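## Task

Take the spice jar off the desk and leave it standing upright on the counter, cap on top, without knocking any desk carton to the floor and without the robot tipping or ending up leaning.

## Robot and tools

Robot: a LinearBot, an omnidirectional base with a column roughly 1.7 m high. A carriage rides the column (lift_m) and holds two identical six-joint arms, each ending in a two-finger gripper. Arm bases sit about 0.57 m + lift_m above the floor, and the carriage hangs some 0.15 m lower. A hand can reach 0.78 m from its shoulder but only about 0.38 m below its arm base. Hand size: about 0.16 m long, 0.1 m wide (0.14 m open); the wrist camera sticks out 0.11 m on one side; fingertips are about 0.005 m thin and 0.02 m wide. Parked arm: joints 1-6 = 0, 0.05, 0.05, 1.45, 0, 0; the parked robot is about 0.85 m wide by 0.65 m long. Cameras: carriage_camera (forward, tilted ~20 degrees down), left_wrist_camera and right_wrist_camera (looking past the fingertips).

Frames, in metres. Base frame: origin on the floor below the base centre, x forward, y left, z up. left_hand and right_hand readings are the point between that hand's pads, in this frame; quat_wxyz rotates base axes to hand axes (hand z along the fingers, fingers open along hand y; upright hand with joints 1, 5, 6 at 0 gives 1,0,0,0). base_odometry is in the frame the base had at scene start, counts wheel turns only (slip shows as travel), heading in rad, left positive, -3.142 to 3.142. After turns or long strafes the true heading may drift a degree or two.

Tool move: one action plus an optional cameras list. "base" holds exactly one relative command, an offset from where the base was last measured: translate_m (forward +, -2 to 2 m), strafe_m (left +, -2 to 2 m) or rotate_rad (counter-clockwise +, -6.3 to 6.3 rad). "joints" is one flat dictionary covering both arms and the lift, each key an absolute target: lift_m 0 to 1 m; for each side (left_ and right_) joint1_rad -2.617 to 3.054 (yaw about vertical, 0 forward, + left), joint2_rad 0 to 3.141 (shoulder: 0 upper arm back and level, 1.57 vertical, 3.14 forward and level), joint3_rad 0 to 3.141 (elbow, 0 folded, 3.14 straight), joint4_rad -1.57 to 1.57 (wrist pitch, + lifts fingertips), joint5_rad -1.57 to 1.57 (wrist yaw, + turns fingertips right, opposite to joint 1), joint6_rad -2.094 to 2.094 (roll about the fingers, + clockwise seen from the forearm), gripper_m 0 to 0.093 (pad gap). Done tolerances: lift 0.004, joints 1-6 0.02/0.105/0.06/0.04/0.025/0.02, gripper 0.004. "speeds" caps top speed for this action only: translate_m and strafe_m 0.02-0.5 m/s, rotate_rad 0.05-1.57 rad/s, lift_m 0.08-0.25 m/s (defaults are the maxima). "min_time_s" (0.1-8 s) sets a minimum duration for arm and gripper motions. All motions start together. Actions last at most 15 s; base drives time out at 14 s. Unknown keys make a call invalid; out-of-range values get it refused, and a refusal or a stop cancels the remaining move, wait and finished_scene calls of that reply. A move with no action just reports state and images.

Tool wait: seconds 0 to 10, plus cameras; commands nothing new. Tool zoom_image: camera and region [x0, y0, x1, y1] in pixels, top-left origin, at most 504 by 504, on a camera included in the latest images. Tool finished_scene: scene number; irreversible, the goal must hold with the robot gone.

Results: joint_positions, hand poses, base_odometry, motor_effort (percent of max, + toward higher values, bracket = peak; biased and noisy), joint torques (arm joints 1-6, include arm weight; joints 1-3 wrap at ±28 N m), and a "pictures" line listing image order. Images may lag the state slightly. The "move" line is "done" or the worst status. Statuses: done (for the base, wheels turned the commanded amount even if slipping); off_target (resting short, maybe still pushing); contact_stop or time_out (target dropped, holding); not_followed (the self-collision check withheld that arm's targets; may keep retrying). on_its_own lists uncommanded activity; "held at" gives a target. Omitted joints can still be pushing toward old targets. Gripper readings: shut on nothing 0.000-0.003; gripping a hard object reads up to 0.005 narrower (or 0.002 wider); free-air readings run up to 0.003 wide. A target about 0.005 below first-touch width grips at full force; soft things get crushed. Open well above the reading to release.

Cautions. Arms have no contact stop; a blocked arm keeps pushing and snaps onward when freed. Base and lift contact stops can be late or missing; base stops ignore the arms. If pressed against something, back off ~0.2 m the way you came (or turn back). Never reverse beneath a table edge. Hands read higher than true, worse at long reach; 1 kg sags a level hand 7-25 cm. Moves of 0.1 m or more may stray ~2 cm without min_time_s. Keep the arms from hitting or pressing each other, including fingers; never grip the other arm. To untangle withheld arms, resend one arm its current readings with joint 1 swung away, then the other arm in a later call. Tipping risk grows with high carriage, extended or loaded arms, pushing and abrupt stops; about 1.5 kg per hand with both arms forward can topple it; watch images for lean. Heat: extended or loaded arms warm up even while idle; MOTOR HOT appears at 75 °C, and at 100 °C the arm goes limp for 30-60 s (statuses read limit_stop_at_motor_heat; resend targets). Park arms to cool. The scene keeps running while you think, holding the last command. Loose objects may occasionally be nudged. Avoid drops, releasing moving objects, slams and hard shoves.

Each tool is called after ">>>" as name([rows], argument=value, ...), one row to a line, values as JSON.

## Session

>>> move(cameras=["carriage_camera"])

Scene clock: 0.00 s.
Joint torques (N m): no reading
base_odometry: x=+0.000 y=+0.000 heading=+0.000
base_status: not commanded
joint_positions: lift_m=+0.300 left_joint1_rad=-0.017 left_joint2_rad=+0.038 left_joint3_rad=+0.047 left_joint4_rad=+1.430 left_joint5_rad=+0.018 left_joint6_rad=-0.006 left_gripper_m=+0.09396 right_joint1_rad=-0.013 right_joint2_rad=+0.048 right_joint3_rad=+0.042 right_joint4_rad=+1.441 right_joint5_rad=+0.022 right_joint6_rad=-0.023 right_gripper_m=+0.09396
joint_status: not commanded
motor_effort: lift_m=+30 drive_wheels=+1
left_hand: x=+0.2657 y=+0.3054 z=+1.2839 quat_wxyz=(+0.998, +0.009, +0.066, -0.012) (m; base frame)
right_hand: x=+0.2676 y=-0.3133 z=+1.2826 quat_wxyz=(+0.997, +0.011, +0.068, -0.019) (m; base frame)
pictures: carriage_camera
Images, in order (width x height): carriage_camera 504x504.

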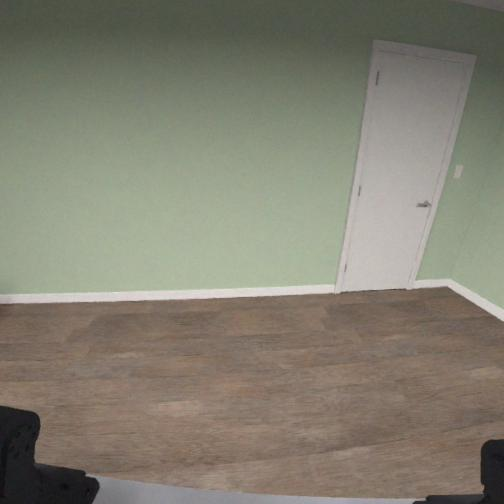

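>>> move(base={"rotate_rad": -1.5}, joints={"lift_m": 0.9}, cameras=["carriage_camera"])

>>> zoom_image(camera="carriage_camera", region=[0, 200, 504, 450])

Scene clock: 7.63 s.
Joint torques (N m): left_arm=[0.61 4.29 5.89 -0.22 -0.14 -0.05] | right_arm=[-0.05 4.38 7.01 -0.14 0 -0.12]
move: done
base_odometry: x=+0.000 y=+0.000 heading=-1.499
base_status: done
joint_positions: lift_m=+0.900 left_joint1_rad=-0.017 left_joint2_rad=+0.038 left_joint3_rad=+0.047 left_joint4_rad=+1.430 left_joint5_rad=+0.018 left_joint6_rad=-0.006 left_gripper_m=+0.09397 right_joint1_rad=-0.013 right_joint2_rad=+0.048 right_joint3_rad=+0.042 right_joint4_rad=+1.441 right_joint5_rad=+0.022 right_joint6_rad=-0.023 right_gripper_m=+0.09397
joint_status: all done
motor_effort: lift_m=+31(38) drive_wheels=+5(18)
left_hand: x=+0.2657 y=+0.3054 z=+1.8838 quat_wxyz=(+0.998, +0.009, +0.066, -0.012)
right_hand: x=+0.2676 y=-0.3133 z=+1.8825 quat_wxyz=(+0.997, +0.011, +0.068, -0.019)
Images, in order (width x height): carriage_camera 504x504.

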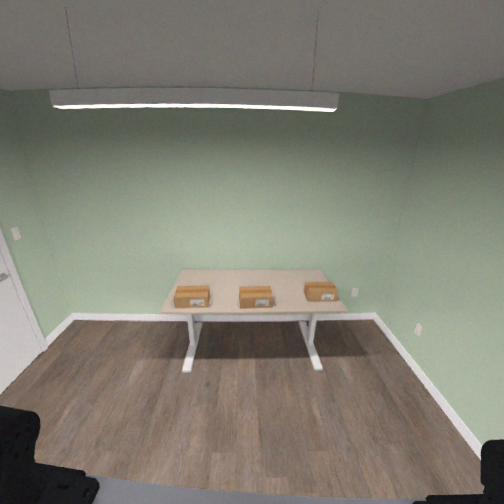

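Scaled by 1.000.

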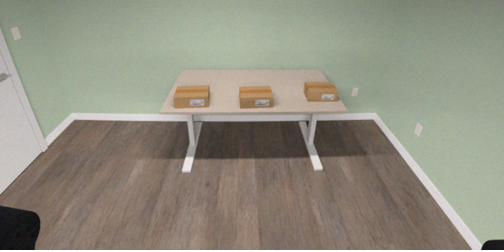

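>>> move(base={"translate_m": 0.75}, joints={"lift_m": 1.0}, speeds={"translate_m": 0.35}, cameras=["carriage_camera"])

>>> zoom_image(camera="carriage_camera", region=[80, 280, 430, 450])

Scene clock: 17.57 s.
Joint torques (N m): left_arm=[0.57 4.33 5.93 -0.21 -0.12 -0.06] | right_arm=[-0.03 4.37 7.06 -0.13 0.01 -0.13]
move: done
base_odometry: x=+0.052 y=-0.748 heading=-1.501
base_status: done
joint_positions: lift_m=+0.997 left_joint1_rad=-0.017 left_joint2_rad=+0.038 left_joint3_rad=+0.047 left_joint4_rad=+1.431 left_joint5_rad=+0.018 left_joint6_rad=-0.006 left_gripper_m=+0.09397 right_joint1_rad=-0.013 right_joint2_rad=+0.048 right_joint3_rad=+0.042 right_joint4_rad=+1.441 right_joint5_rad=+0.022 right_joint6_rad=-0.023 right_gripper_m=+0.09397
joint_status: all done
joint sent to its limit — lift_m, upper limit.
motor_effort: lift_m=+31(38) drive_wheels=-10(22)
left_hand: x=+0.2655 y=+0.3054 z=+1.9809 quat_wxyz=(+0.998, +0.009, +0.065, -0.012)
right_hand: x=+0.2676 y=-0.3133 z=+1.9796 quat_wxyz=(+0.997, +0.011, +0.068, -0.019)
Images, in order (width x height): carriage_camera 504x504.

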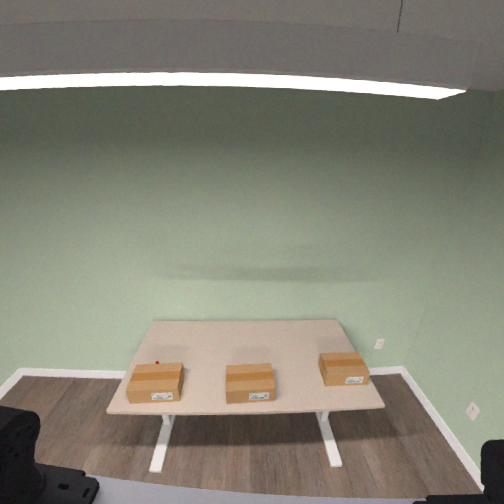

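Scaled by 1.440 (camera's finer frame: 720x720).

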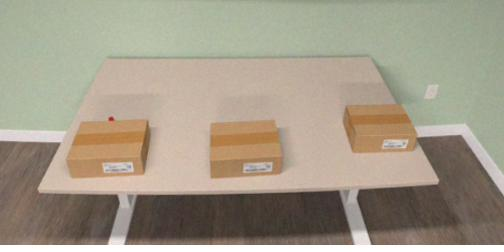

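>>> move(base={"strafe_m": 0.32}, joints={"lift_m": 0.75}, speeds={"strafe_m": 0.3}, cameras=[])

>>> move(base={"translate_m": 0.48}, speeds={"translate_m": 0.2}, cameras=["carriage_camera"])

>>> zoom_image(camera="carriage_camera", region=[50, 300, 300, 504])

Scene clock: 38.57 s.
Joint torques (N m): left_arm=[0.5 4.33 5.86 -0.23 -0.14 -0.05] | right_arm=[-0.01 4.31 7.02 -0.12 -0.01 -0.12]
move: done
base_odometry: x=+0.371 y=-0.726 heading=-1.501
base_status: done
joint_positions: lift_m=+0.750 left_joint1_rad=-0.018 left_joint2_rad=+0.038 left_joint3_rad=+0.047 left_joint4_rad=+1.430 left_joint5_rad=+0.018 left_joint6_rad=-0.006 left_gripper_m=+0.09397 right_joint1_rad=-0.013 right_joint2_rad=+0.048 right_joint3_rad=+0.042 right_joint4_rad=+1.441 right_joint5_rad=+0.022 right_joint6_rad=-0.023 right_gripper_m=+0.09397
joint_status: all done
motor_effort: lift_m=+27(29) drive_wheels=-6(12)
left_hand: x=+0.2657 y=+0.3053 z=+1.7341 quat_wxyz=(+0.998, +0.009, +0.066, -0.012)
right_hand: x=+0.2676 y=-0.3133 z=+1.7328 quat_wxyz=(+0.997, +0.011, +0.068, -0.019)

Scene clock: 42.17 s.
Joint torques (N m): left_arm=[0.64 4.31 5.91 -0.21 -0.13 -0.06] | right_arm=[-0.02 4.33 7.01 -0.14 0 -0.12]
move: done
base_odometry: x=+0.405 y=-1.205 heading=-1.501
base_status: done
joint_positions: lift_m=+0.750 left_joint1_rad=-0.018 left_joint2_rad=+0.038 left_joint3_rad=+0.047 left_joint4_rad=+1.430 left_joint5_rad=+0.018 left_joint6_rad=-0.006 left_gripper_m=+0.09397 right_joint1_rad=-0.013 right_joint2_rad=+0.048 right_joint3_rad=+0.042 right_joint4_rad=+1.441 right_joint5_rad=+0.022 right_joint6_rad=-0.023 right_gripper_m=+0.09397
joint_status: not commanded
motor_effort: lift_m=+28(28) drive_wheels=+4(11)
left_hand: x=+0.2657 y=+0.3053 z=+1.7341 quat_wxyz=(+0.998, +0.009, +0.066, -0.012)
right_hand: x=+0.2675 y=-0.3133 z=+1.7329 quat_wxyz=(+0.997, +0.011, +0.068, -0.019)
Images, in order (width x height): carriage_camera 504x504.

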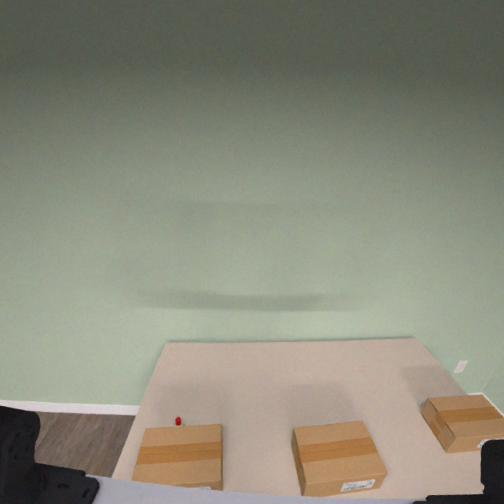

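Scaled by 2.016 (camera's finer frame: 720x720).

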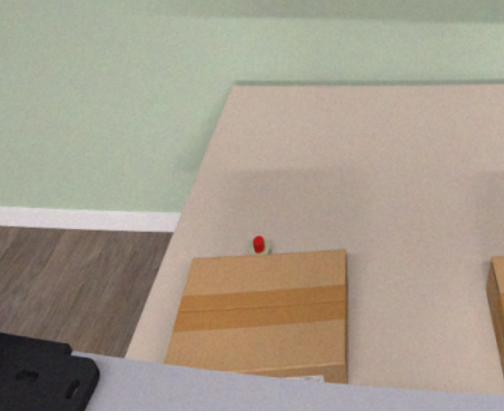

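>>> move(joints={"left_joint1_rad": -0.017, "left_joint2_rad": 2.75, "left_joint3_rad": 1.705, "left_joint4_rad": -0.51, "left_joint5_rad": 0.0, "left_joint6_rad": 0.0, "lift_m": 0.66}, min_time_s=3.5, cameras=["carriage_camera", "left_wrist_camera"])

>>> zoom_image(camera="left_wrist_camera", region=[150, 0, 400, 250])

Scene clock: 57.17 s.
Joint torques (N m): left_arm=[0.66 -14 6.89 0.47 -0.21 0.02] | right_arm=[0.01 4.4 7.01 -0.14 -0.01 -0.11]
move: done
base_odometry: x=+0.405 y=-1.205 heading=-1.501
base_status: not commanded
joint_positions: lift_m=+0.660 left_joint1_rad=-0.018 left_joint2_rad=+2.732 left_joint3_rad=+1.686 left_joint4_rad=-0.495 left_joint5_rad=+0.008 left_joint6_rad=-0.006 left_gripper_m=+0.09397 right_joint1_rad=-0.013 right_joint2_rad=+0.048 right_joint3_rad=+0.042 right_joint4_rad=+1.441 right_joint5_rad=+0.022 right_joint6_rad=-0.023 right_gripper_m=+0.09397
joint_status: all done
motor_effort: lift_m=+27(29) drive_wheels=-5(9)
left_hand: x=+0.6769 y=+0.2998 z=+1.0056 quat_wxyz=(+0.015, +0.006, +1.000, -0.004)
right_hand: x=+0.2675 y=-0.3133 z=+1.6428 quat_wxyz=(+0.997, +0.011, +0.068, -0.019)
Images, in order (width x height): carriage_camera 504x504, left_wrist_camera 504x504.

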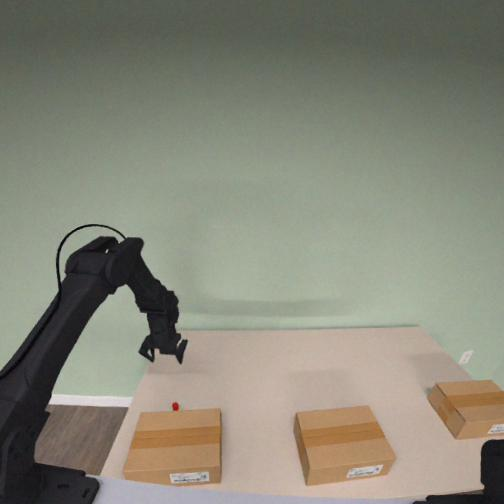

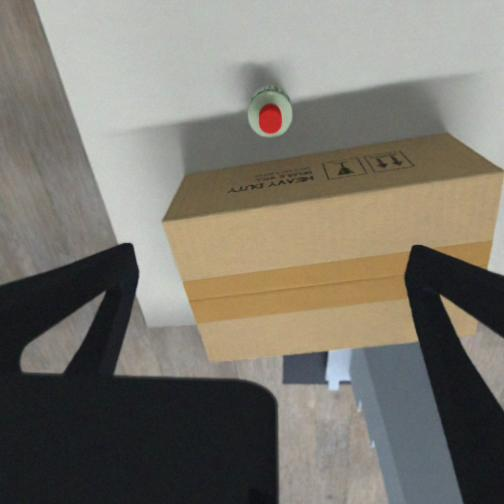

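Scaled by 2.016 (camera's finer frame: 720x720).

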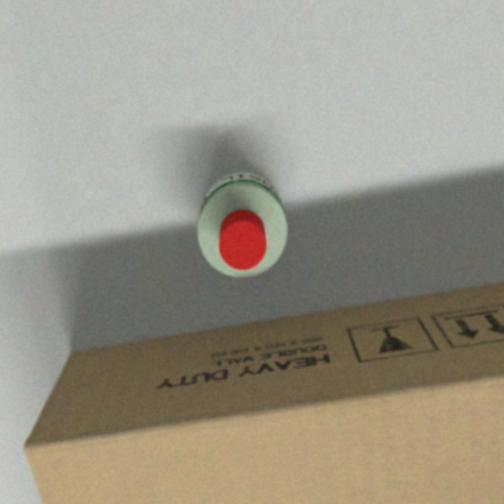

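>>> move(joints={"lift_m": 0.52}, speeds={"lift_m": 0.12}, cameras=["carriage_camera", "left_wrist_camera"])

>>> zoom_image(camera="left_wrist_camera", region=[100, 80, 430, 330])

Scene clock: 89.87 s.
Joint torques (N m): left_arm=[0.62 -14.79 6.26 0.54 -0.2 0.01] | right_arm=[0.03 4.41 7.02 -0.15 0 -0.12]
move: done
base_odometry: x=+0.405 y=-1.205 heading=-1.501
base_status: not commanded
joint_positions: lift_m=+0.520 left_joint1_rad=-0.018 left_joint2_rad=+2.740 left_joint3_rad=+1.691 left_joint4_rad=-0.501 left_joint5_rad=+0.007 left_joint6_rad=-0.006 left_gripper_m=+0.09397 right_joint1_rad=-0.013 right_joint2_rad=+0.048 right_joint3_rad=+0.042 right_joint4_rad=+1.441 right_joint5_rad=+0.022 right_joint6_rad=-0.023 right_gripper_m=+0.09397
joint_status: all done
motor_effort: lift_m=+28(29) drive_wheels=-8(9)
left_hand: x=+0.6748 y=+0.3000 z=+0.8629 quat_wxyz=(+0.010, +0.006, +1.000, -0.004)
right_hand: x=+0.2675 y=-0.3133 z=+1.5028 quat_wxyz=(+0.997, +0.011, +0.068, -0.019)
Images, in order (width x height): carriage_camera 504x504, left_wrist_camera 504x504.

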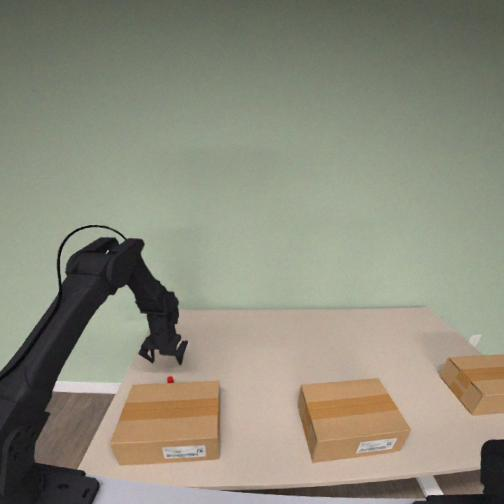

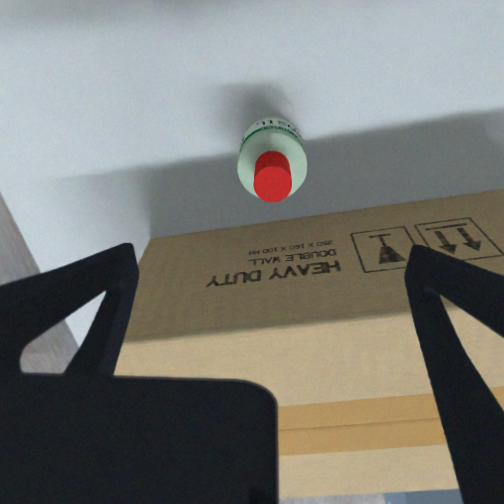

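Scaled by 1.527 (camera's finer frame: 720x720).

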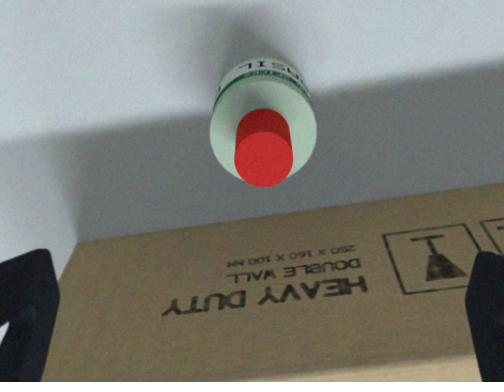

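>>> move(joints={"lift_m": 0.44}, speeds={"lift_m": 0.1}, cameras=["left_wrist_camera"])

Scene clock: 111.40 s.
Joint torques (N m): left_arm=[0.66 -15.06 6.05 0.54 -0.2 0.02] | right_arm=[0.03 4.42 7.01 -0.13 -0.02 -0.12]
move: done
base_odometry: x=+0.405 y=-1.205 heading=-1.501
base_status: not commanded
joint_positions: lift_m=+0.440 left_joint1_rad=-0.018 left_joint2_rad=+2.743 left_joint3_rad=+1.693 left_joint4_rad=-0.505 left_joint5_rad=+0.007 left_joint6_rad=-0.006 left_gripper_m=+0.09397 right_joint1_rad=-0.013 right_joint2_rad=+0.048 right_joint3_rad=+0.042 right_joint4_rad=+1.441 right_joint5_rad=+0.022 right_joint6_rad=-0.023 right_gripper_m=+0.09397
joint_status: all done
motor_effort: lift_m=+28(29) drive_wheels=-7(8)
left_hand: x=+0.6739 y=+0.3000 z=+0.7821 quat_wxyz=(+0.008, +0.006, +1.000, -0.004)
right_hand: x=+0.2675 y=-0.3133 z=+1.4228 quat_wxyz=(+0.997, +0.011, +0.068, -0.019)
Images, in order (width x height): left_wrist_camera 504x504.

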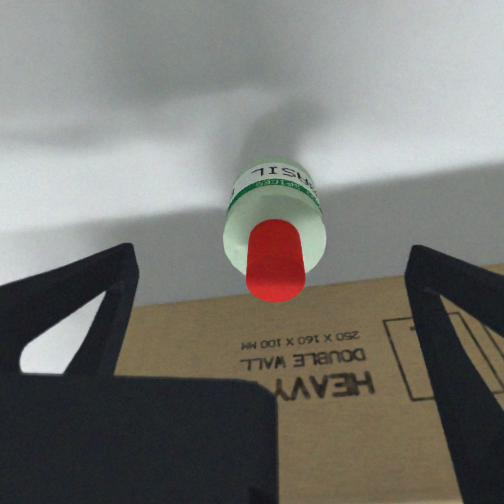

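>>> move(joints={"lift_m": 0.415}, speeds={"lift_m": 0.08}, cameras=["left_wrist_camera"])

Scene clock: 124.70 s.
Joint torques (N m): left_arm=[0.66 -15.27 5.98 0.56 -0.2 0.02] | right_arm=[0.01 4.38 6.95 -0.14 0 -0.12]
move: done
base_odometry: x=+0.405 y=-1.205 heading=-1.501
base_status: not commanded
joint_positions: lift_m=+0.415 left_joint1_rad=-0.018 left_joint2_rad=+2.744 left_joint3_rad=+1.694 left_joint4_rad=-0.506 left_joint5_rad=+0.007 left_joint6_rad=-0.006 left_gripper_m=+0.09397 right_joint1_rad=-0.013 right_joint2_rad=+0.048 right_joint3_rad=+0.042 right_joint4_rad=+1.441 right_joint5_rad=+0.022 right_joint6_rad=-0.023 right_gripper_m=+0.09397
joint_status: all done
motor_effort: lift_m=+28(28) drive_wheels=+5(8)
left_hand: x=+0.6737 y=+0.3000 z=+0.7568 quat_wxyz=(+0.007, +0.006, +1.000, -0.003)
right_hand: x=+0.2675 y=-0.3133 z=+1.3978 quat_wxyz=(+0.997, +0.011, +0.068, -0.019)
Images, in order (width x height): left_wrist_camera 504x504.

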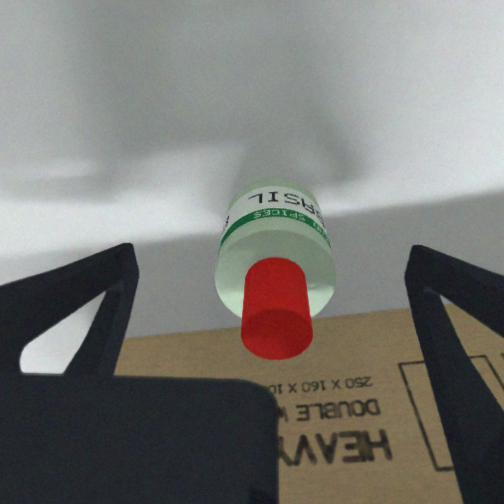

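>>> move(joints={"lift_m": 0.397}, speeds={"lift_m": 0.08}, cameras=["left_wrist_camera"])

Scene clock: 133.63 s.
Joint torques (N m): left_arm=[0.66 -15.41 5.85 0.59 -0.2 0.02] | right_arm=[0.02 4.38 7.02 -0.16 0 -0.11]
move: done
base_odometry: x=+0.405 y=-1.205 heading=-1.501
base_status: not commanded
joint_positions: lift_m=+0.397 left_joint1_rad=-0.018 left_joint2_rad=+2.746 left_joint3_rad=+1.695 left_joint4_rad=-0.508 left_joint5_rad=+0.007 left_joint6_rad=-0.006 left_gripper_m=+0.09397 right_joint1_rad=-0.013 right_joint2_rad=+0.048 right_joint3_rad=+0.042 right_joint4_rad=+1.441 right_joint5_rad=+0.022 right_joint6_rad=-0.023 right_gripper_m=+0.09397
joint_status: all done
motor_effort: lift_m=+27(29) drive_wheels=-6(9)
left_hand: x=+0.6731 y=+0.3000 z=+0.7383 quat_wxyz=(+0.006, +0.006, +1.000, -0.003)
right_hand: x=+0.2675 y=-0.3133 z=+1.3799 quat_wxyz=(+0.997, +0.011, +0.068, -0.019)
Images, in order (width x height): left_wrist_camera 504x504.

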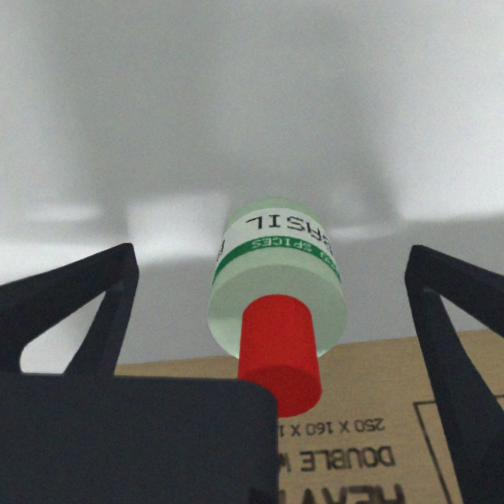

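>>> move(joints={"left_gripper_m": 0.033}, min_time_s=2, cameras=["left_wrist_camera"])

Scene clock: 142.60 s.
Joint torques (N m): left_arm=[0.61 -15.34 5.86 0.57 -0.19 0.01] | right_arm=[0.02 4.34 7.01 -0.14 -0.02 -0.11]
move: off_target
base_odometry: x=+0.405 y=-1.205 heading=-1.501
base_status: not commanded
joint_positions: lift_m=+0.397 left_joint1_rad=-0.018 left_joint2_rad=+2.746 left_joint3_rad=+1.695 left_joint4_rad=-0.508 left_joint5_rad=+0.007 left_joint6_rad=-0.006 left_gripper_m=+0.03757 right_joint1_rad=-0.013 right_joint2_rad=+0.048 right_joint3_rad=+0.042 right_joint4_rad=+1.441 right_joint5_rad=+0.022 right_joint6_rad=-0.023 right_gripper_m=+0.09397
joint_status: left_gripper_m off_target (ended at +0.03759, target +0.03300)
motor_effort: lift_m=+27(27) drive_wheels=+3(5)
left_hand: x=+0.6731 y=+0.3000 z=+0.7383 quat_wxyz=(+0.006, +0.006, +1.000, -0.003)
right_hand: x=+0.2675 y=-0.3133 z=+1.3799 quat_wxyz=(+0.997, +0.011, +0.068, -0.019)
Images, in order (width x height): left_wrist_camera 504x504.

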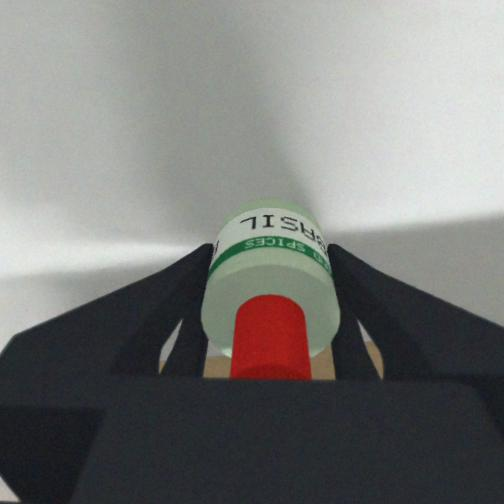

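>>> move(joints={"left_gripper_m": 0.031, "lift_m": 0.65}, speeds={"lift_m": 0.12}, cameras=["left_wrist_camera"])

>>> move(base={"translate_m": -0.7}, joints={"left_joint1_rad": 0.0, "left_joint2_rad": 1.3, "left_joint3_rad": 1.2, "left_joint4_rad": -1.47, "left_joint6_rad": 0.0, "lift_m": 0.7}, min_time_s=3, speeds={"translate_m": 0.25}, cameras=["carriage_camera", "left_wrist_camera"])

Scene clock: 155.67 s.
Joint torques (N m): left_arm=[0.62 -15.42 5.89 0.58 -0.2 0.02] | right_arm=[0.01 4.38 7.04 -0.14 -0.01 -0.12]
move: off_target
base_odometry: x=+0.405 y=-1.205 heading=-1.501
base_status: not commanded
joint_positions: lift_m=+0.650 left_joint1_rad=-0.018 left_joint2_rad=+2.748 left_joint3_rad=+1.695 left_joint4_rad=-0.508 left_joint5_rad=+0.007 left_joint6_rad=-0.006 left_gripper_m=+0.03756 right_joint1_rad=-0.013 right_joint2_rad=+0.048 right_joint3_rad=+0.042 right_joint4_rad=+1.441 right_joint5_rad=+0.022 right_joint6_rad=-0.023 right_gripper_m=+0.09397
joint_status: left_gripper_m off_target (ended at +0.03756, target +0.03100); the others done
motor_effort: lift_m=+30(38) drive_wheels=+1(9)
left_hand: x=+0.6725 y=+0.3000 z=+0.9903 quat_wxyz=(+0.005, +0.006, +1.000, -0.003)
right_hand: x=+0.2675 y=-0.3133 z=+1.6326 quat_wxyz=(+0.997, +0.011, +0.068, -0.019)
Images, in order (width x height): left_wrist_camera 504x504.

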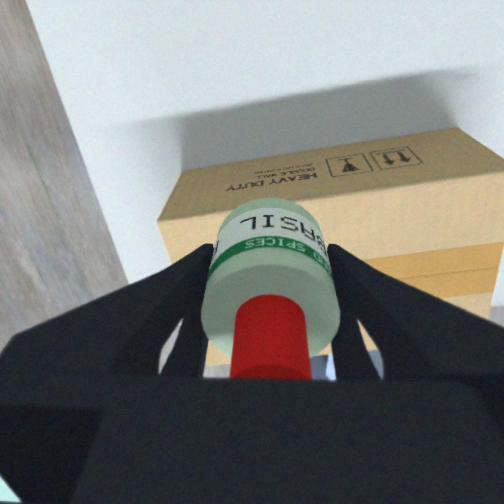

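Scene clock: 159.87 s.
Joint torques (N m): left_arm=[0.99 -5.83 5.29 0.51 -0.19 0.02] | right_arm=[0.02 4.34 7.04 -0.13 -0.01 -0.12]
move: done
base_odometry: x=+0.356 y=-0.507 heading=-1.500
base_status: done
joint_positions: lift_m=+0.700 left_joint1_rad=-0.005 left_joint2_rad=+1.311 left_joint3_rad=+1.214 left_joint4_rad=-1.462 left_joint5_rad=+0.006 left_joint6_rad=-0.006 left_gripper_m=+0.03756 right_joint1_rad=-0.013 right_joint2_rad=+0.048 right_joint3_rad=+0.042 right_joint4_rad=+1.441 right_joint5_rad=+0.022 right_joint6_rad=-0.023 right_gripper_m=+0.09397
joint_status: all done
motor_effort: lift_m=+31(38) drive_wheels=-2(15)
left_hand: x=+0.4374 y=+0.3070 z=+1.4130 quat_wxyz=(+0.006, +0.000, +1.000, -0.003)
right_hand: x=+0.2676 y=-0.3133 z=+1.6825 quat_wxyz=(+0.997, +0.011, +0.068, -0.019)
Images, in order (width x height): carriage_camera 504x504, left_wrist_camera 504x504.

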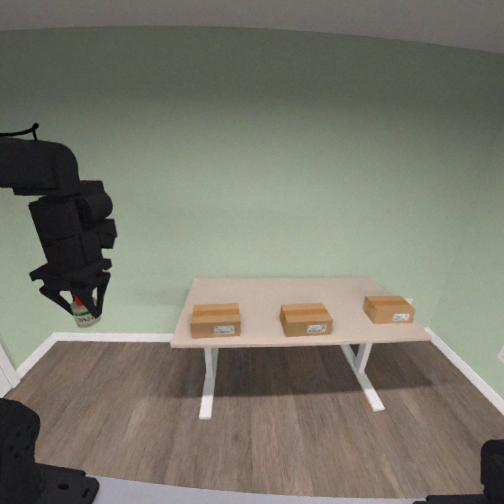

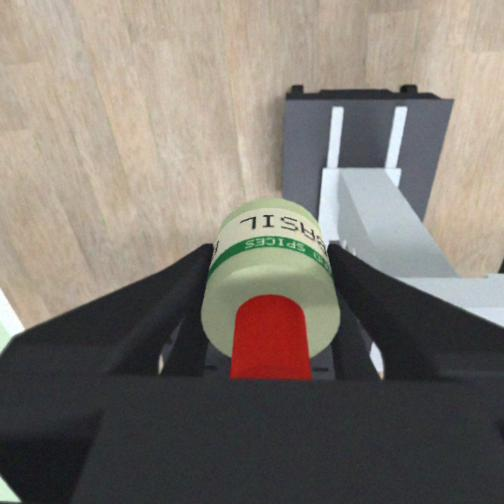

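>>> move(base={"rotate_rad": 3.1}, speeds={"rotate_rad": 1.0}, cameras=["carriage_camera"])

Scene clock: 167.83 s.
Joint torques (N m): left_arm=[0.77 -5.75 5.24 0.52 -0.16 0.01] | right_arm=[0.01 4.34 7.04 -0.13 0 -0.12]
move: done
base_odometry: x=+0.357 y=-0.507 heading=+1.599
base_status: done
joint_positions: lift_m=+0.700 left_joint1_rad=-0.002 left_joint2_rad=+1.311 left_joint3_rad=+1.214 left_joint4_rad=-1.463 left_joint5_rad=+0.003 left_joint6_rad=-0.006 left_gripper_m=+0.03755 right_joint1_rad=-0.013 right_joint2_rad=+0.048 right_joint3_rad=+0.042 right_joint4_rad=+1.441 right_joint5_rad=+0.022 right_joint6_rad=-0.023 right_gripper_m=+0.09398
joint_status: not commanded
motor_effort: lift_m=+31(31) drive_wheels=+6(15)
left_hand: x=+0.4372 y=+0.3082 z=+1.4130 quat_wxyz=(+0.005, -0.002, +1.000, -0.001)
right_hand: x=+0.2676 y=-0.3133 z=+1.6825 quat_wxyz=(+0.997, +0.011, +0.068, -0.019)
Images, in order (width x height): carriage_camera 504x504.

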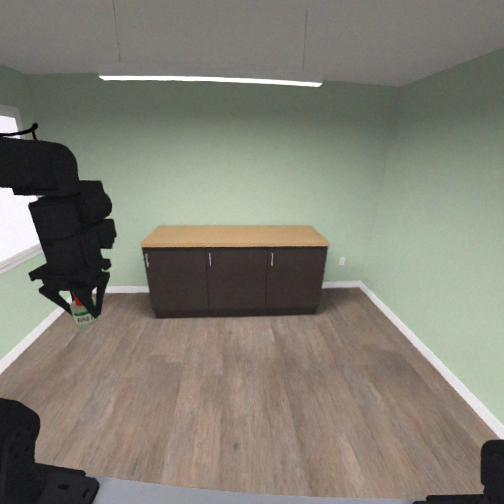

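>>> move(base={"rotate_rad": 0.035}, cameras=[])

>>> move(base={"translate_m": 1.5}, joints={"lift_m": 0.74}, speeds={"translate_m": 0.35}, cameras=["carriage_camera", "left_wrist_camera"])

Scene clock: 175.30 s.
Joint torques (N m): left_arm=[0.58 -5.74 5.26 0.54 -0.13 0.01] | right_arm=[0.01 4.4 7.02 -0.13 -0.01 -0.13]
move: done
base_odometry: x=+0.357 y=-0.507 heading=+1.633
base_status: done
joint_positions: lift_m=+0.700 left_joint1_rad=-0.001 left_joint2_rad=+1.311 left_joint3_rad=+1.214 left_joint4_rad=-1.464 left_joint5_rad=+0.002 left_joint6_rad=-0.006 left_gripper_m=+0.03755 right_joint1_rad=-0.013 right_joint2_rad=+0.048 right_joint3_rad=+0.042 right_joint4_rad=+1.441 right_joint5_rad=+0.022 right_joint6_rad=-0.023 right_gripper_m=+0.09398
joint_status: not commanded
motor_effort: lift_m=+31(31) drive_wheels=+7(13)
left_hand: x=+0.4371 y=+0.3084 z=+1.4130 quat_wxyz=(+0.005, -0.002, +1.000, -0.001)
right_hand: x=+0.2676 y=-0.3133 z=+1.6825 quat_wxyz=(+0.997, +0.011, +0.068, -0.019)

Scene clock: 181.27 s.
Joint torques (N m): left_arm=[0.69 -5 5.94 0.56 -0.14 0.03] | right_arm=[0.03 4.37 6.91 -0.13 -0.01 -0.12]
move: done
base_odometry: x=+0.260 y=+0.990 heading=+1.635
base_status: done
joint_positions: lift_m=+0.740 left_joint1_rad=-0.001 left_joint2_rad=+1.305 left_joint3_rad=+1.207 left_joint4_rad=-1.467 left_joint5_rad=+0.002 left_joint6_rad=-0.006 left_gripper_m=+0.03755 right_joint1_rad=-0.013 right_joint2_rad=+0.048 right_joint3_rad=+0.042 right_joint4_rad=+1.441 right_joint5_rad=+0.022 right_joint6_rad=-0.023 right_gripper_m=+0.09398
joint_status: all done
motor_effort: lift_m=+30(38) drive_wheels=-10(23)
left_hand: x=+0.4345 y=+0.3084 z=+1.4525 quat_wxyz=(+0.003, -0.002, +1.000, -0.001)
right_hand: x=+0.2674 y=-0.3133 z=+1.7227 quat_wxyz=(+0.997, +0.011, +0.067, -0.019)
Images, in order (width x height): carriage_camera 504x504, left_wrist_camera 504x504.

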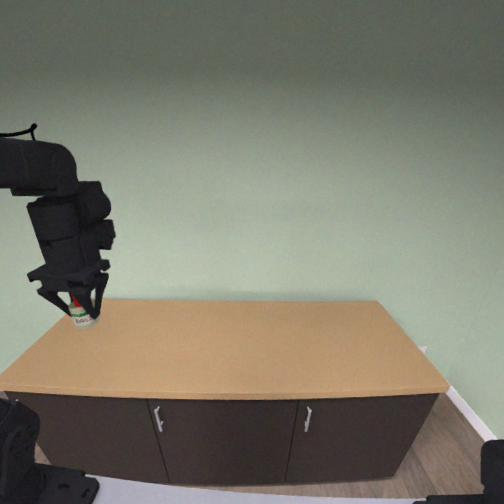

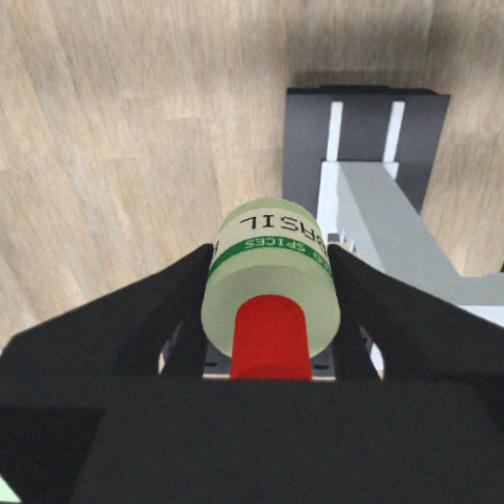

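>>> move(base={"translate_m": 0.25}, joints={"left_joint1_rad": 0.0, "left_joint2_rad": 2.65, "left_joint3_rad": 1.43, "left_joint4_rad": -0.34, "left_joint5_rad": 0.0, "left_joint6_rad": 0.0}, min_time_s=3.5, speeds={"translate_m": 0.15}, cameras=["carriage_camera", "left_wrist_camera"])

Scene clock: 191.07 s.
Joint torques (N m): left_arm=[0.69 -12.6 5.82 0.73 -0.13 0.01] | right_arm=[0.03 4.38 7.04 -0.15 -0.02 -0.13]
move: done
base_odometry: x=+0.244 y=+1.240 heading=+1.636
base_status: done
joint_positions: lift_m=+0.740 left_joint1_rad=-0.001 left_joint2_rad=+2.633 left_joint3_rad=+1.412 left_joint4_rad=-0.353 left_joint5_rad=+0.002 left_joint6_rad=-0.006 left_gripper_m=+0.03755 right_joint1_rad=-0.013 right_joint2_rad=+0.048 right_joint3_rad=+0.042 right_joint4_rad=+1.442 right_joint5_rad=+0.022 right_joint6_rad=-0.023 right_gripper_m=+0.09398
joint_status: all done
motor_effort: lift_m=+30(30) drive_wheels=-11(15)
left_hand: x=+0.6232 y=+0.3083 z=+1.0812 quat_wxyz=(-0.001, -0.002, +1.000, -0.001)
right_hand: x=+0.2673 y=-0.3133 z=+1.7227 quat_wxyz=(+0.997, +0.011, +0.067, -0.019)
Images, in order (width x height): carriage_camera 504x504, left_wrist_camera 504x504.

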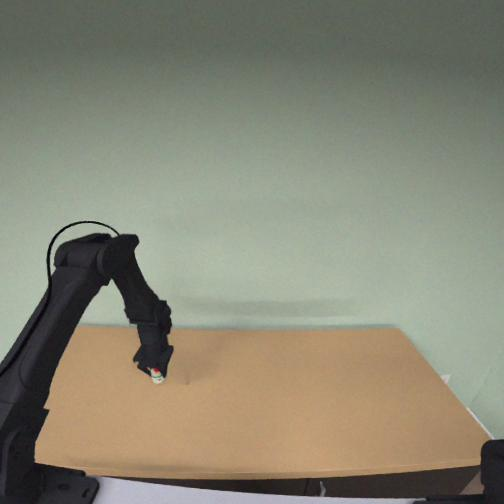

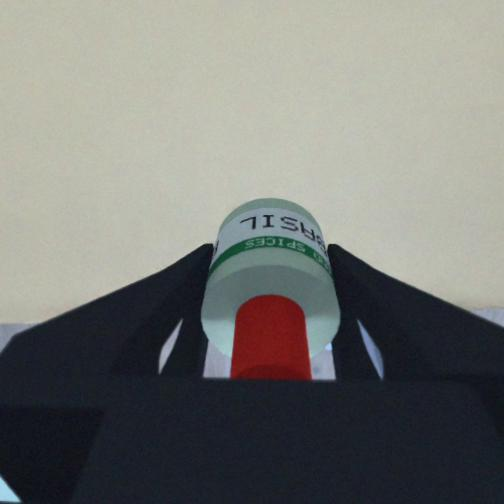

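>>> move(joints={"lift_m": 0.61}, speeds={"lift_m": 0.1}, cameras=["left_wrist_camera"])

>>> move(joints={"lift_m": 0.6}, speeds={"lift_m": 0.08}, cameras=["left_wrist_camera"])

Scene clock: 202.30 s.
Joint torques (N m): left_arm=[0.69 -13.5 5.35 0.64 -0.15 0.02] | right_arm=[0.02 4.36 7.04 -0.16 0 -0.11]
move: done
base_odometry: x=+0.244 y=+1.240 heading=+1.636
base_status: not commanded
joint_positions: lift_m=+0.610 left_joint1_rad=-0.001 left_joint2_rad=+2.641 left_joint3_rad=+1.417 left_joint4_rad=-0.346 left_joint5_rad=+0.002 left_joint6_rad=-0.006 left_gripper_m=+0.03755 right_joint1_rad=-0.013 right_joint2_rad=+0.048 right_joint3_rad=+0.042 right_joint4_rad=+1.442 right_joint5_rad=+0.022 right_joint6_rad=-0.023 right_gripper_m=+0.09398
joint_status: all done
motor_effort: lift_m=+28(28) drive_wheels=-10(11)
left_hand: x=+0.6240 y=+0.3083 z=+0.9488 quat_wxyz=(+0.000, -0.002, +1.000, -0.001)
right_hand: x=+0.2673 y=-0.3133 z=+1.5929 quat_wxyz=(+0.997, +0.011, +0.067, -0.019)
Images, in order (width x height): left_wrist_camera 504x504.

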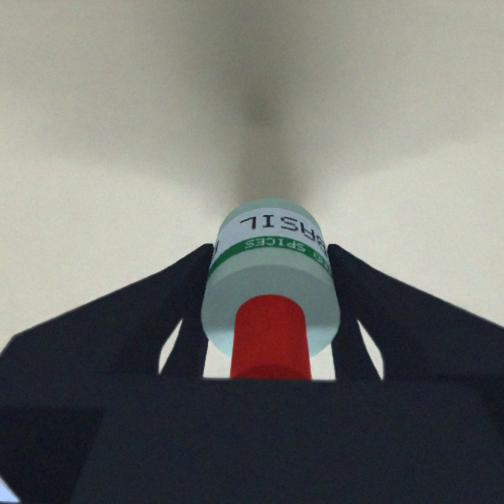

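Scene clock: 202.80 s.
Joint torques (N m): left_arm=[0.69 -13.91 5.04 0.62 -0.14 0.01] | right_arm=[0.03 4.34 6.98 -0.15 -0.01 -0.12]
move: done
base_odometry: x=+0.244 y=+1.240 heading=+1.636
base_status: not commanded
joint_positions: lift_m=+0.600 left_joint1_rad=-0.001 left_joint2_rad=+2.644 left_joint3_rad=+1.419 left_joint4_rad=-0.344 left_joint5_rad=+0.002 left_joint6_rad=-0.006 left_gripper_m=+0.03755 right_joint1_rad=-0.013 right_joint2_rad=+0.048 right_joint3_rad=+0.042 right_joint4_rad=+1.442 right_joint5_rad=+0.022 right_joint6_rad=-0.023 right_gripper_m=+0.09398
joint_status: all done
motor_effort: lift_m=+27(28) drive_wheels=-9(10)
left_hand: x=+0.6247 y=+0.3083 z=+0.9382 quat_wxyz=(+0.001, -0.002, +1.000, -0.001)
right_hand: x=+0.2673 y=-0.3133 z=+1.5830 quat_wxyz=(+0.997, +0.011, +0.067, -0.019)
Images, in order (width x height): left_wrist_camera 504x504.

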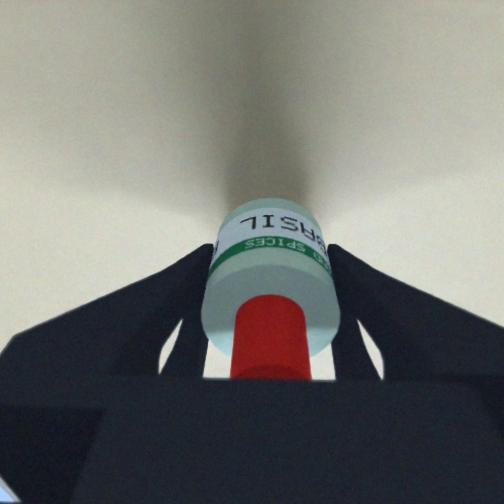

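>>> move(joints={"lift_m": 0.593}, speeds={"lift_m": 0.08}, cameras=["left_wrist_camera"])

>>> move(joints={"lift_m": 0.588}, speeds={"lift_m": 0.08}, cameras=["left_wrist_camera"])

Scene clock: 206.00 s.
Joint torques (N m): left_arm=[0.72 -13.93 5.15 0.62 -0.14 0] | right_arm=[-0.03 4.33 6.95 -0.13 -0.01 -0.12]
move: done
base_odometry: x=+0.244 y=+1.240 heading=+1.636
base_status: not commanded
joint_positions: lift_m=+0.593 left_joint1_rad=-0.001 left_joint2_rad=+2.647 left_joint3_rad=+1.420 left_joint4_rad=-0.342 left_joint5_rad=+0.002 left_joint6_rad=-0.006 left_gripper_m=+0.03755 right_joint1_rad=-0.013 right_joint2_rad=+0.048 right_joint3_rad=+0.042 right_joint4_rad=+1.442 right_joint5_rad=+0.022 right_joint6_rad=-0.023 right_gripper_m=+0.09398
joint_status: all done
motor_effort: lift_m=+27(29) drive_wheels=-8(12)
left_hand: x=+0.6248 y=+0.3083 z=+0.9303 quat_wxyz=(+0.001, -0.002, +1.000, -0.001)
right_hand: x=+0.2673 y=-0.3133 z=+1.5760 quat_wxyz=(+0.997, +0.011, +0.067, -0.019)
Images, in order (width x height): left_wrist_camera 504x504.

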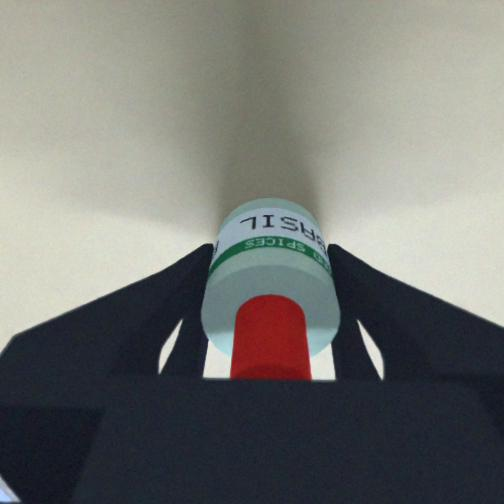

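Scene clock: 206.43 s.
Joint torques (N m): left_arm=[0.73 -13.71 4.64 0.69 -0.12 0.02] | right_arm=[0.01 4.33 7.06 -0.14 0 -0.11]
move: done
base_odometry: x=+0.244 y=+1.240 heading=+1.636
base_status: not commanded
joint_positions: lift_m=+0.588 left_joint1_rad=-0.001 left_joint2_rad=+2.643 left_joint3_rad=+1.425 left_joint4_rad=-0.343 left_joint5_rad=+0.003 left_joint6_rad=-0.005 left_gripper_m=+0.03755 right_joint1_rad=-0.013 right_joint2_rad=+0.048 right_joint3_rad=+0.041 right_joint4_rad=+1.442 right_joint5_rad=+0.022 right_joint6_rad=-0.023 right_gripper_m=+0.09398
joint_status: all done
motor_effort: lift_m=+26(27) drive_wheels=-11(11)
left_hand: x=+0.6280 y=+0.3081 z=+0.9276 quat_wxyz=(+0.005, -0.002, +1.000, -0.002)
right_hand: x=+0.2676 y=-0.3133 z=+1.5709 quat_wxyz=(+0.997, +0.011, +0.068, -0.019)
Images, in order (width x height): left_wrist_camera 504x504.

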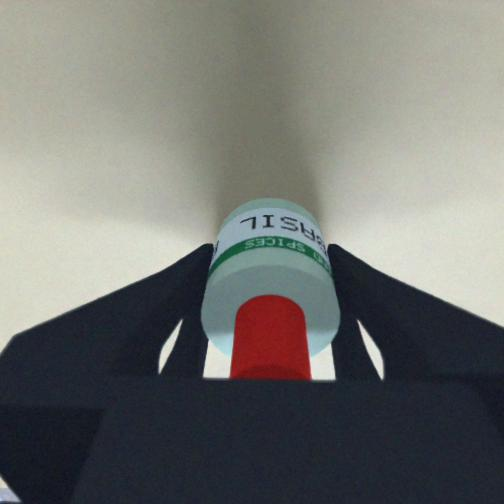

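>>> move(joints={"left_gripper_m": 0.085}, min_time_s=2.5, cameras=["left_wrist_camera"])

Scene clock: 213.43 s.
Joint torques (N m): left_arm=[0.72 -13.67 4.62 0.64 -0.14 0.01] | right_arm=[0.03 4.4 7.08 -0.15 -0.01 -0.12]
move: done
base_odometry: x=+0.244 y=+1.240 heading=+1.636
base_status: not commanded
joint_positions: lift_m=+0.588 left_joint1_rad=-0.001 left_joint2_rad=+2.643 left_joint3_rad=+1.425 left_joint4_rad=-0.343 left_joint5_rad=+0.003 left_joint6_rad=-0.005 left_gripper_m=+0.08492 right_joint1_rad=-0.013 right_joint2_rad=+0.048 right_joint3_rad=+0.041 right_joint4_rad=+1.442 right_joint5_rad=+0.022 right_joint6_rad=-0.023 right_gripper_m=+0.09398
joint_status: all done
motor_effort: lift_m=+26(26) drive_wheels=-11(12)
left_hand: x=+0.6281 y=+0.3081 z=+0.9276 quat_wxyz=(+0.005, -0.002, +1.000, -0.002)
right_hand: x=+0.2676 y=-0.3133 z=+1.5709 quat_wxyz=(+0.997, +0.011, +0.068, -0.019)
Images, in order (width x height): left_wrist_camera 504x504.

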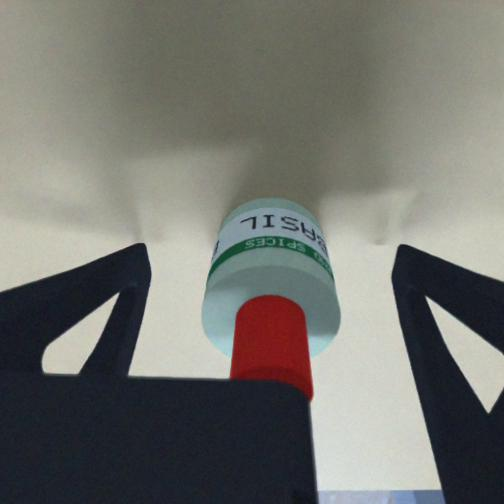

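Jar stands. Rise straight up.

>>> move(joints={"lift_m": 0.74}, speeds={"lift_m": 0.1}, cameras=["carriage_camera", "left_wrist_camera"])

Scene clock: 218.10 s.
Joint torques (N m): left_arm=[0.66 -13.97 4.66 0.59 -0.14 0.02] | right_arm=[-0.06 4.34 7.05 -0.15 -0.01 -0.12]
move: done
base_odometry: x=+0.244 y=+1.240 heading=+1.636
base_status: not commanded
joint_positions: lift_m=+0.740 left_joint1_rad=-0.001 left_joint2_rad=+2.645 left_joint3_rad=+1.425 left_joint4_rad=-0.340 left_joint5_rad=+0.003 left_joint6_rad=-0.005 left_gripper_m=+0.08492 right_joint1_rad=-0.013 right_joint2_rad=+0.048 right_joint3_rad=+0.041 right_joint4_rad=+1.442 right_joint5_rad=+0.022 right_joint6_rad=-0.023 right_gripper_m=+0.09398
joint_status: all done
motor_effort: lift_m=+31(38) drive_wheels=+5(12)
left_hand: x=+0.6279 y=+0.3081 z=+1.0783 quat_wxyz=(+0.005, -0.002, +1.000, -0.002)
right_hand: x=+0.2676 y=-0.3133 z=+1.7225 quat_wxyz=(+0.997, +0.011, +0.068, -0.019)
Images, in order (width x height): carriage_camera 504x504, left_wrist_camera 504x504.

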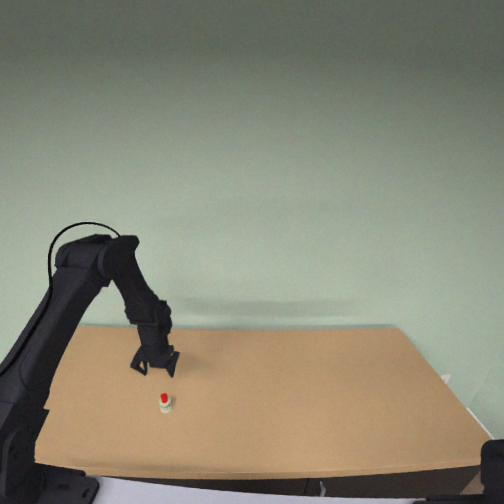

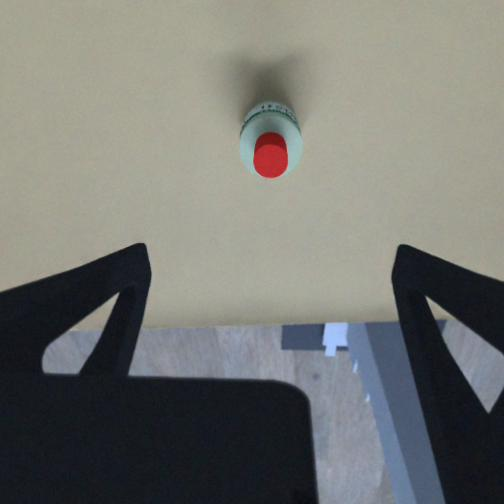

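The jar is standing upright on the counter, cap up, and the hand is clear.

>>> finished_scene(scene=3)

The scene is finished: the task was done.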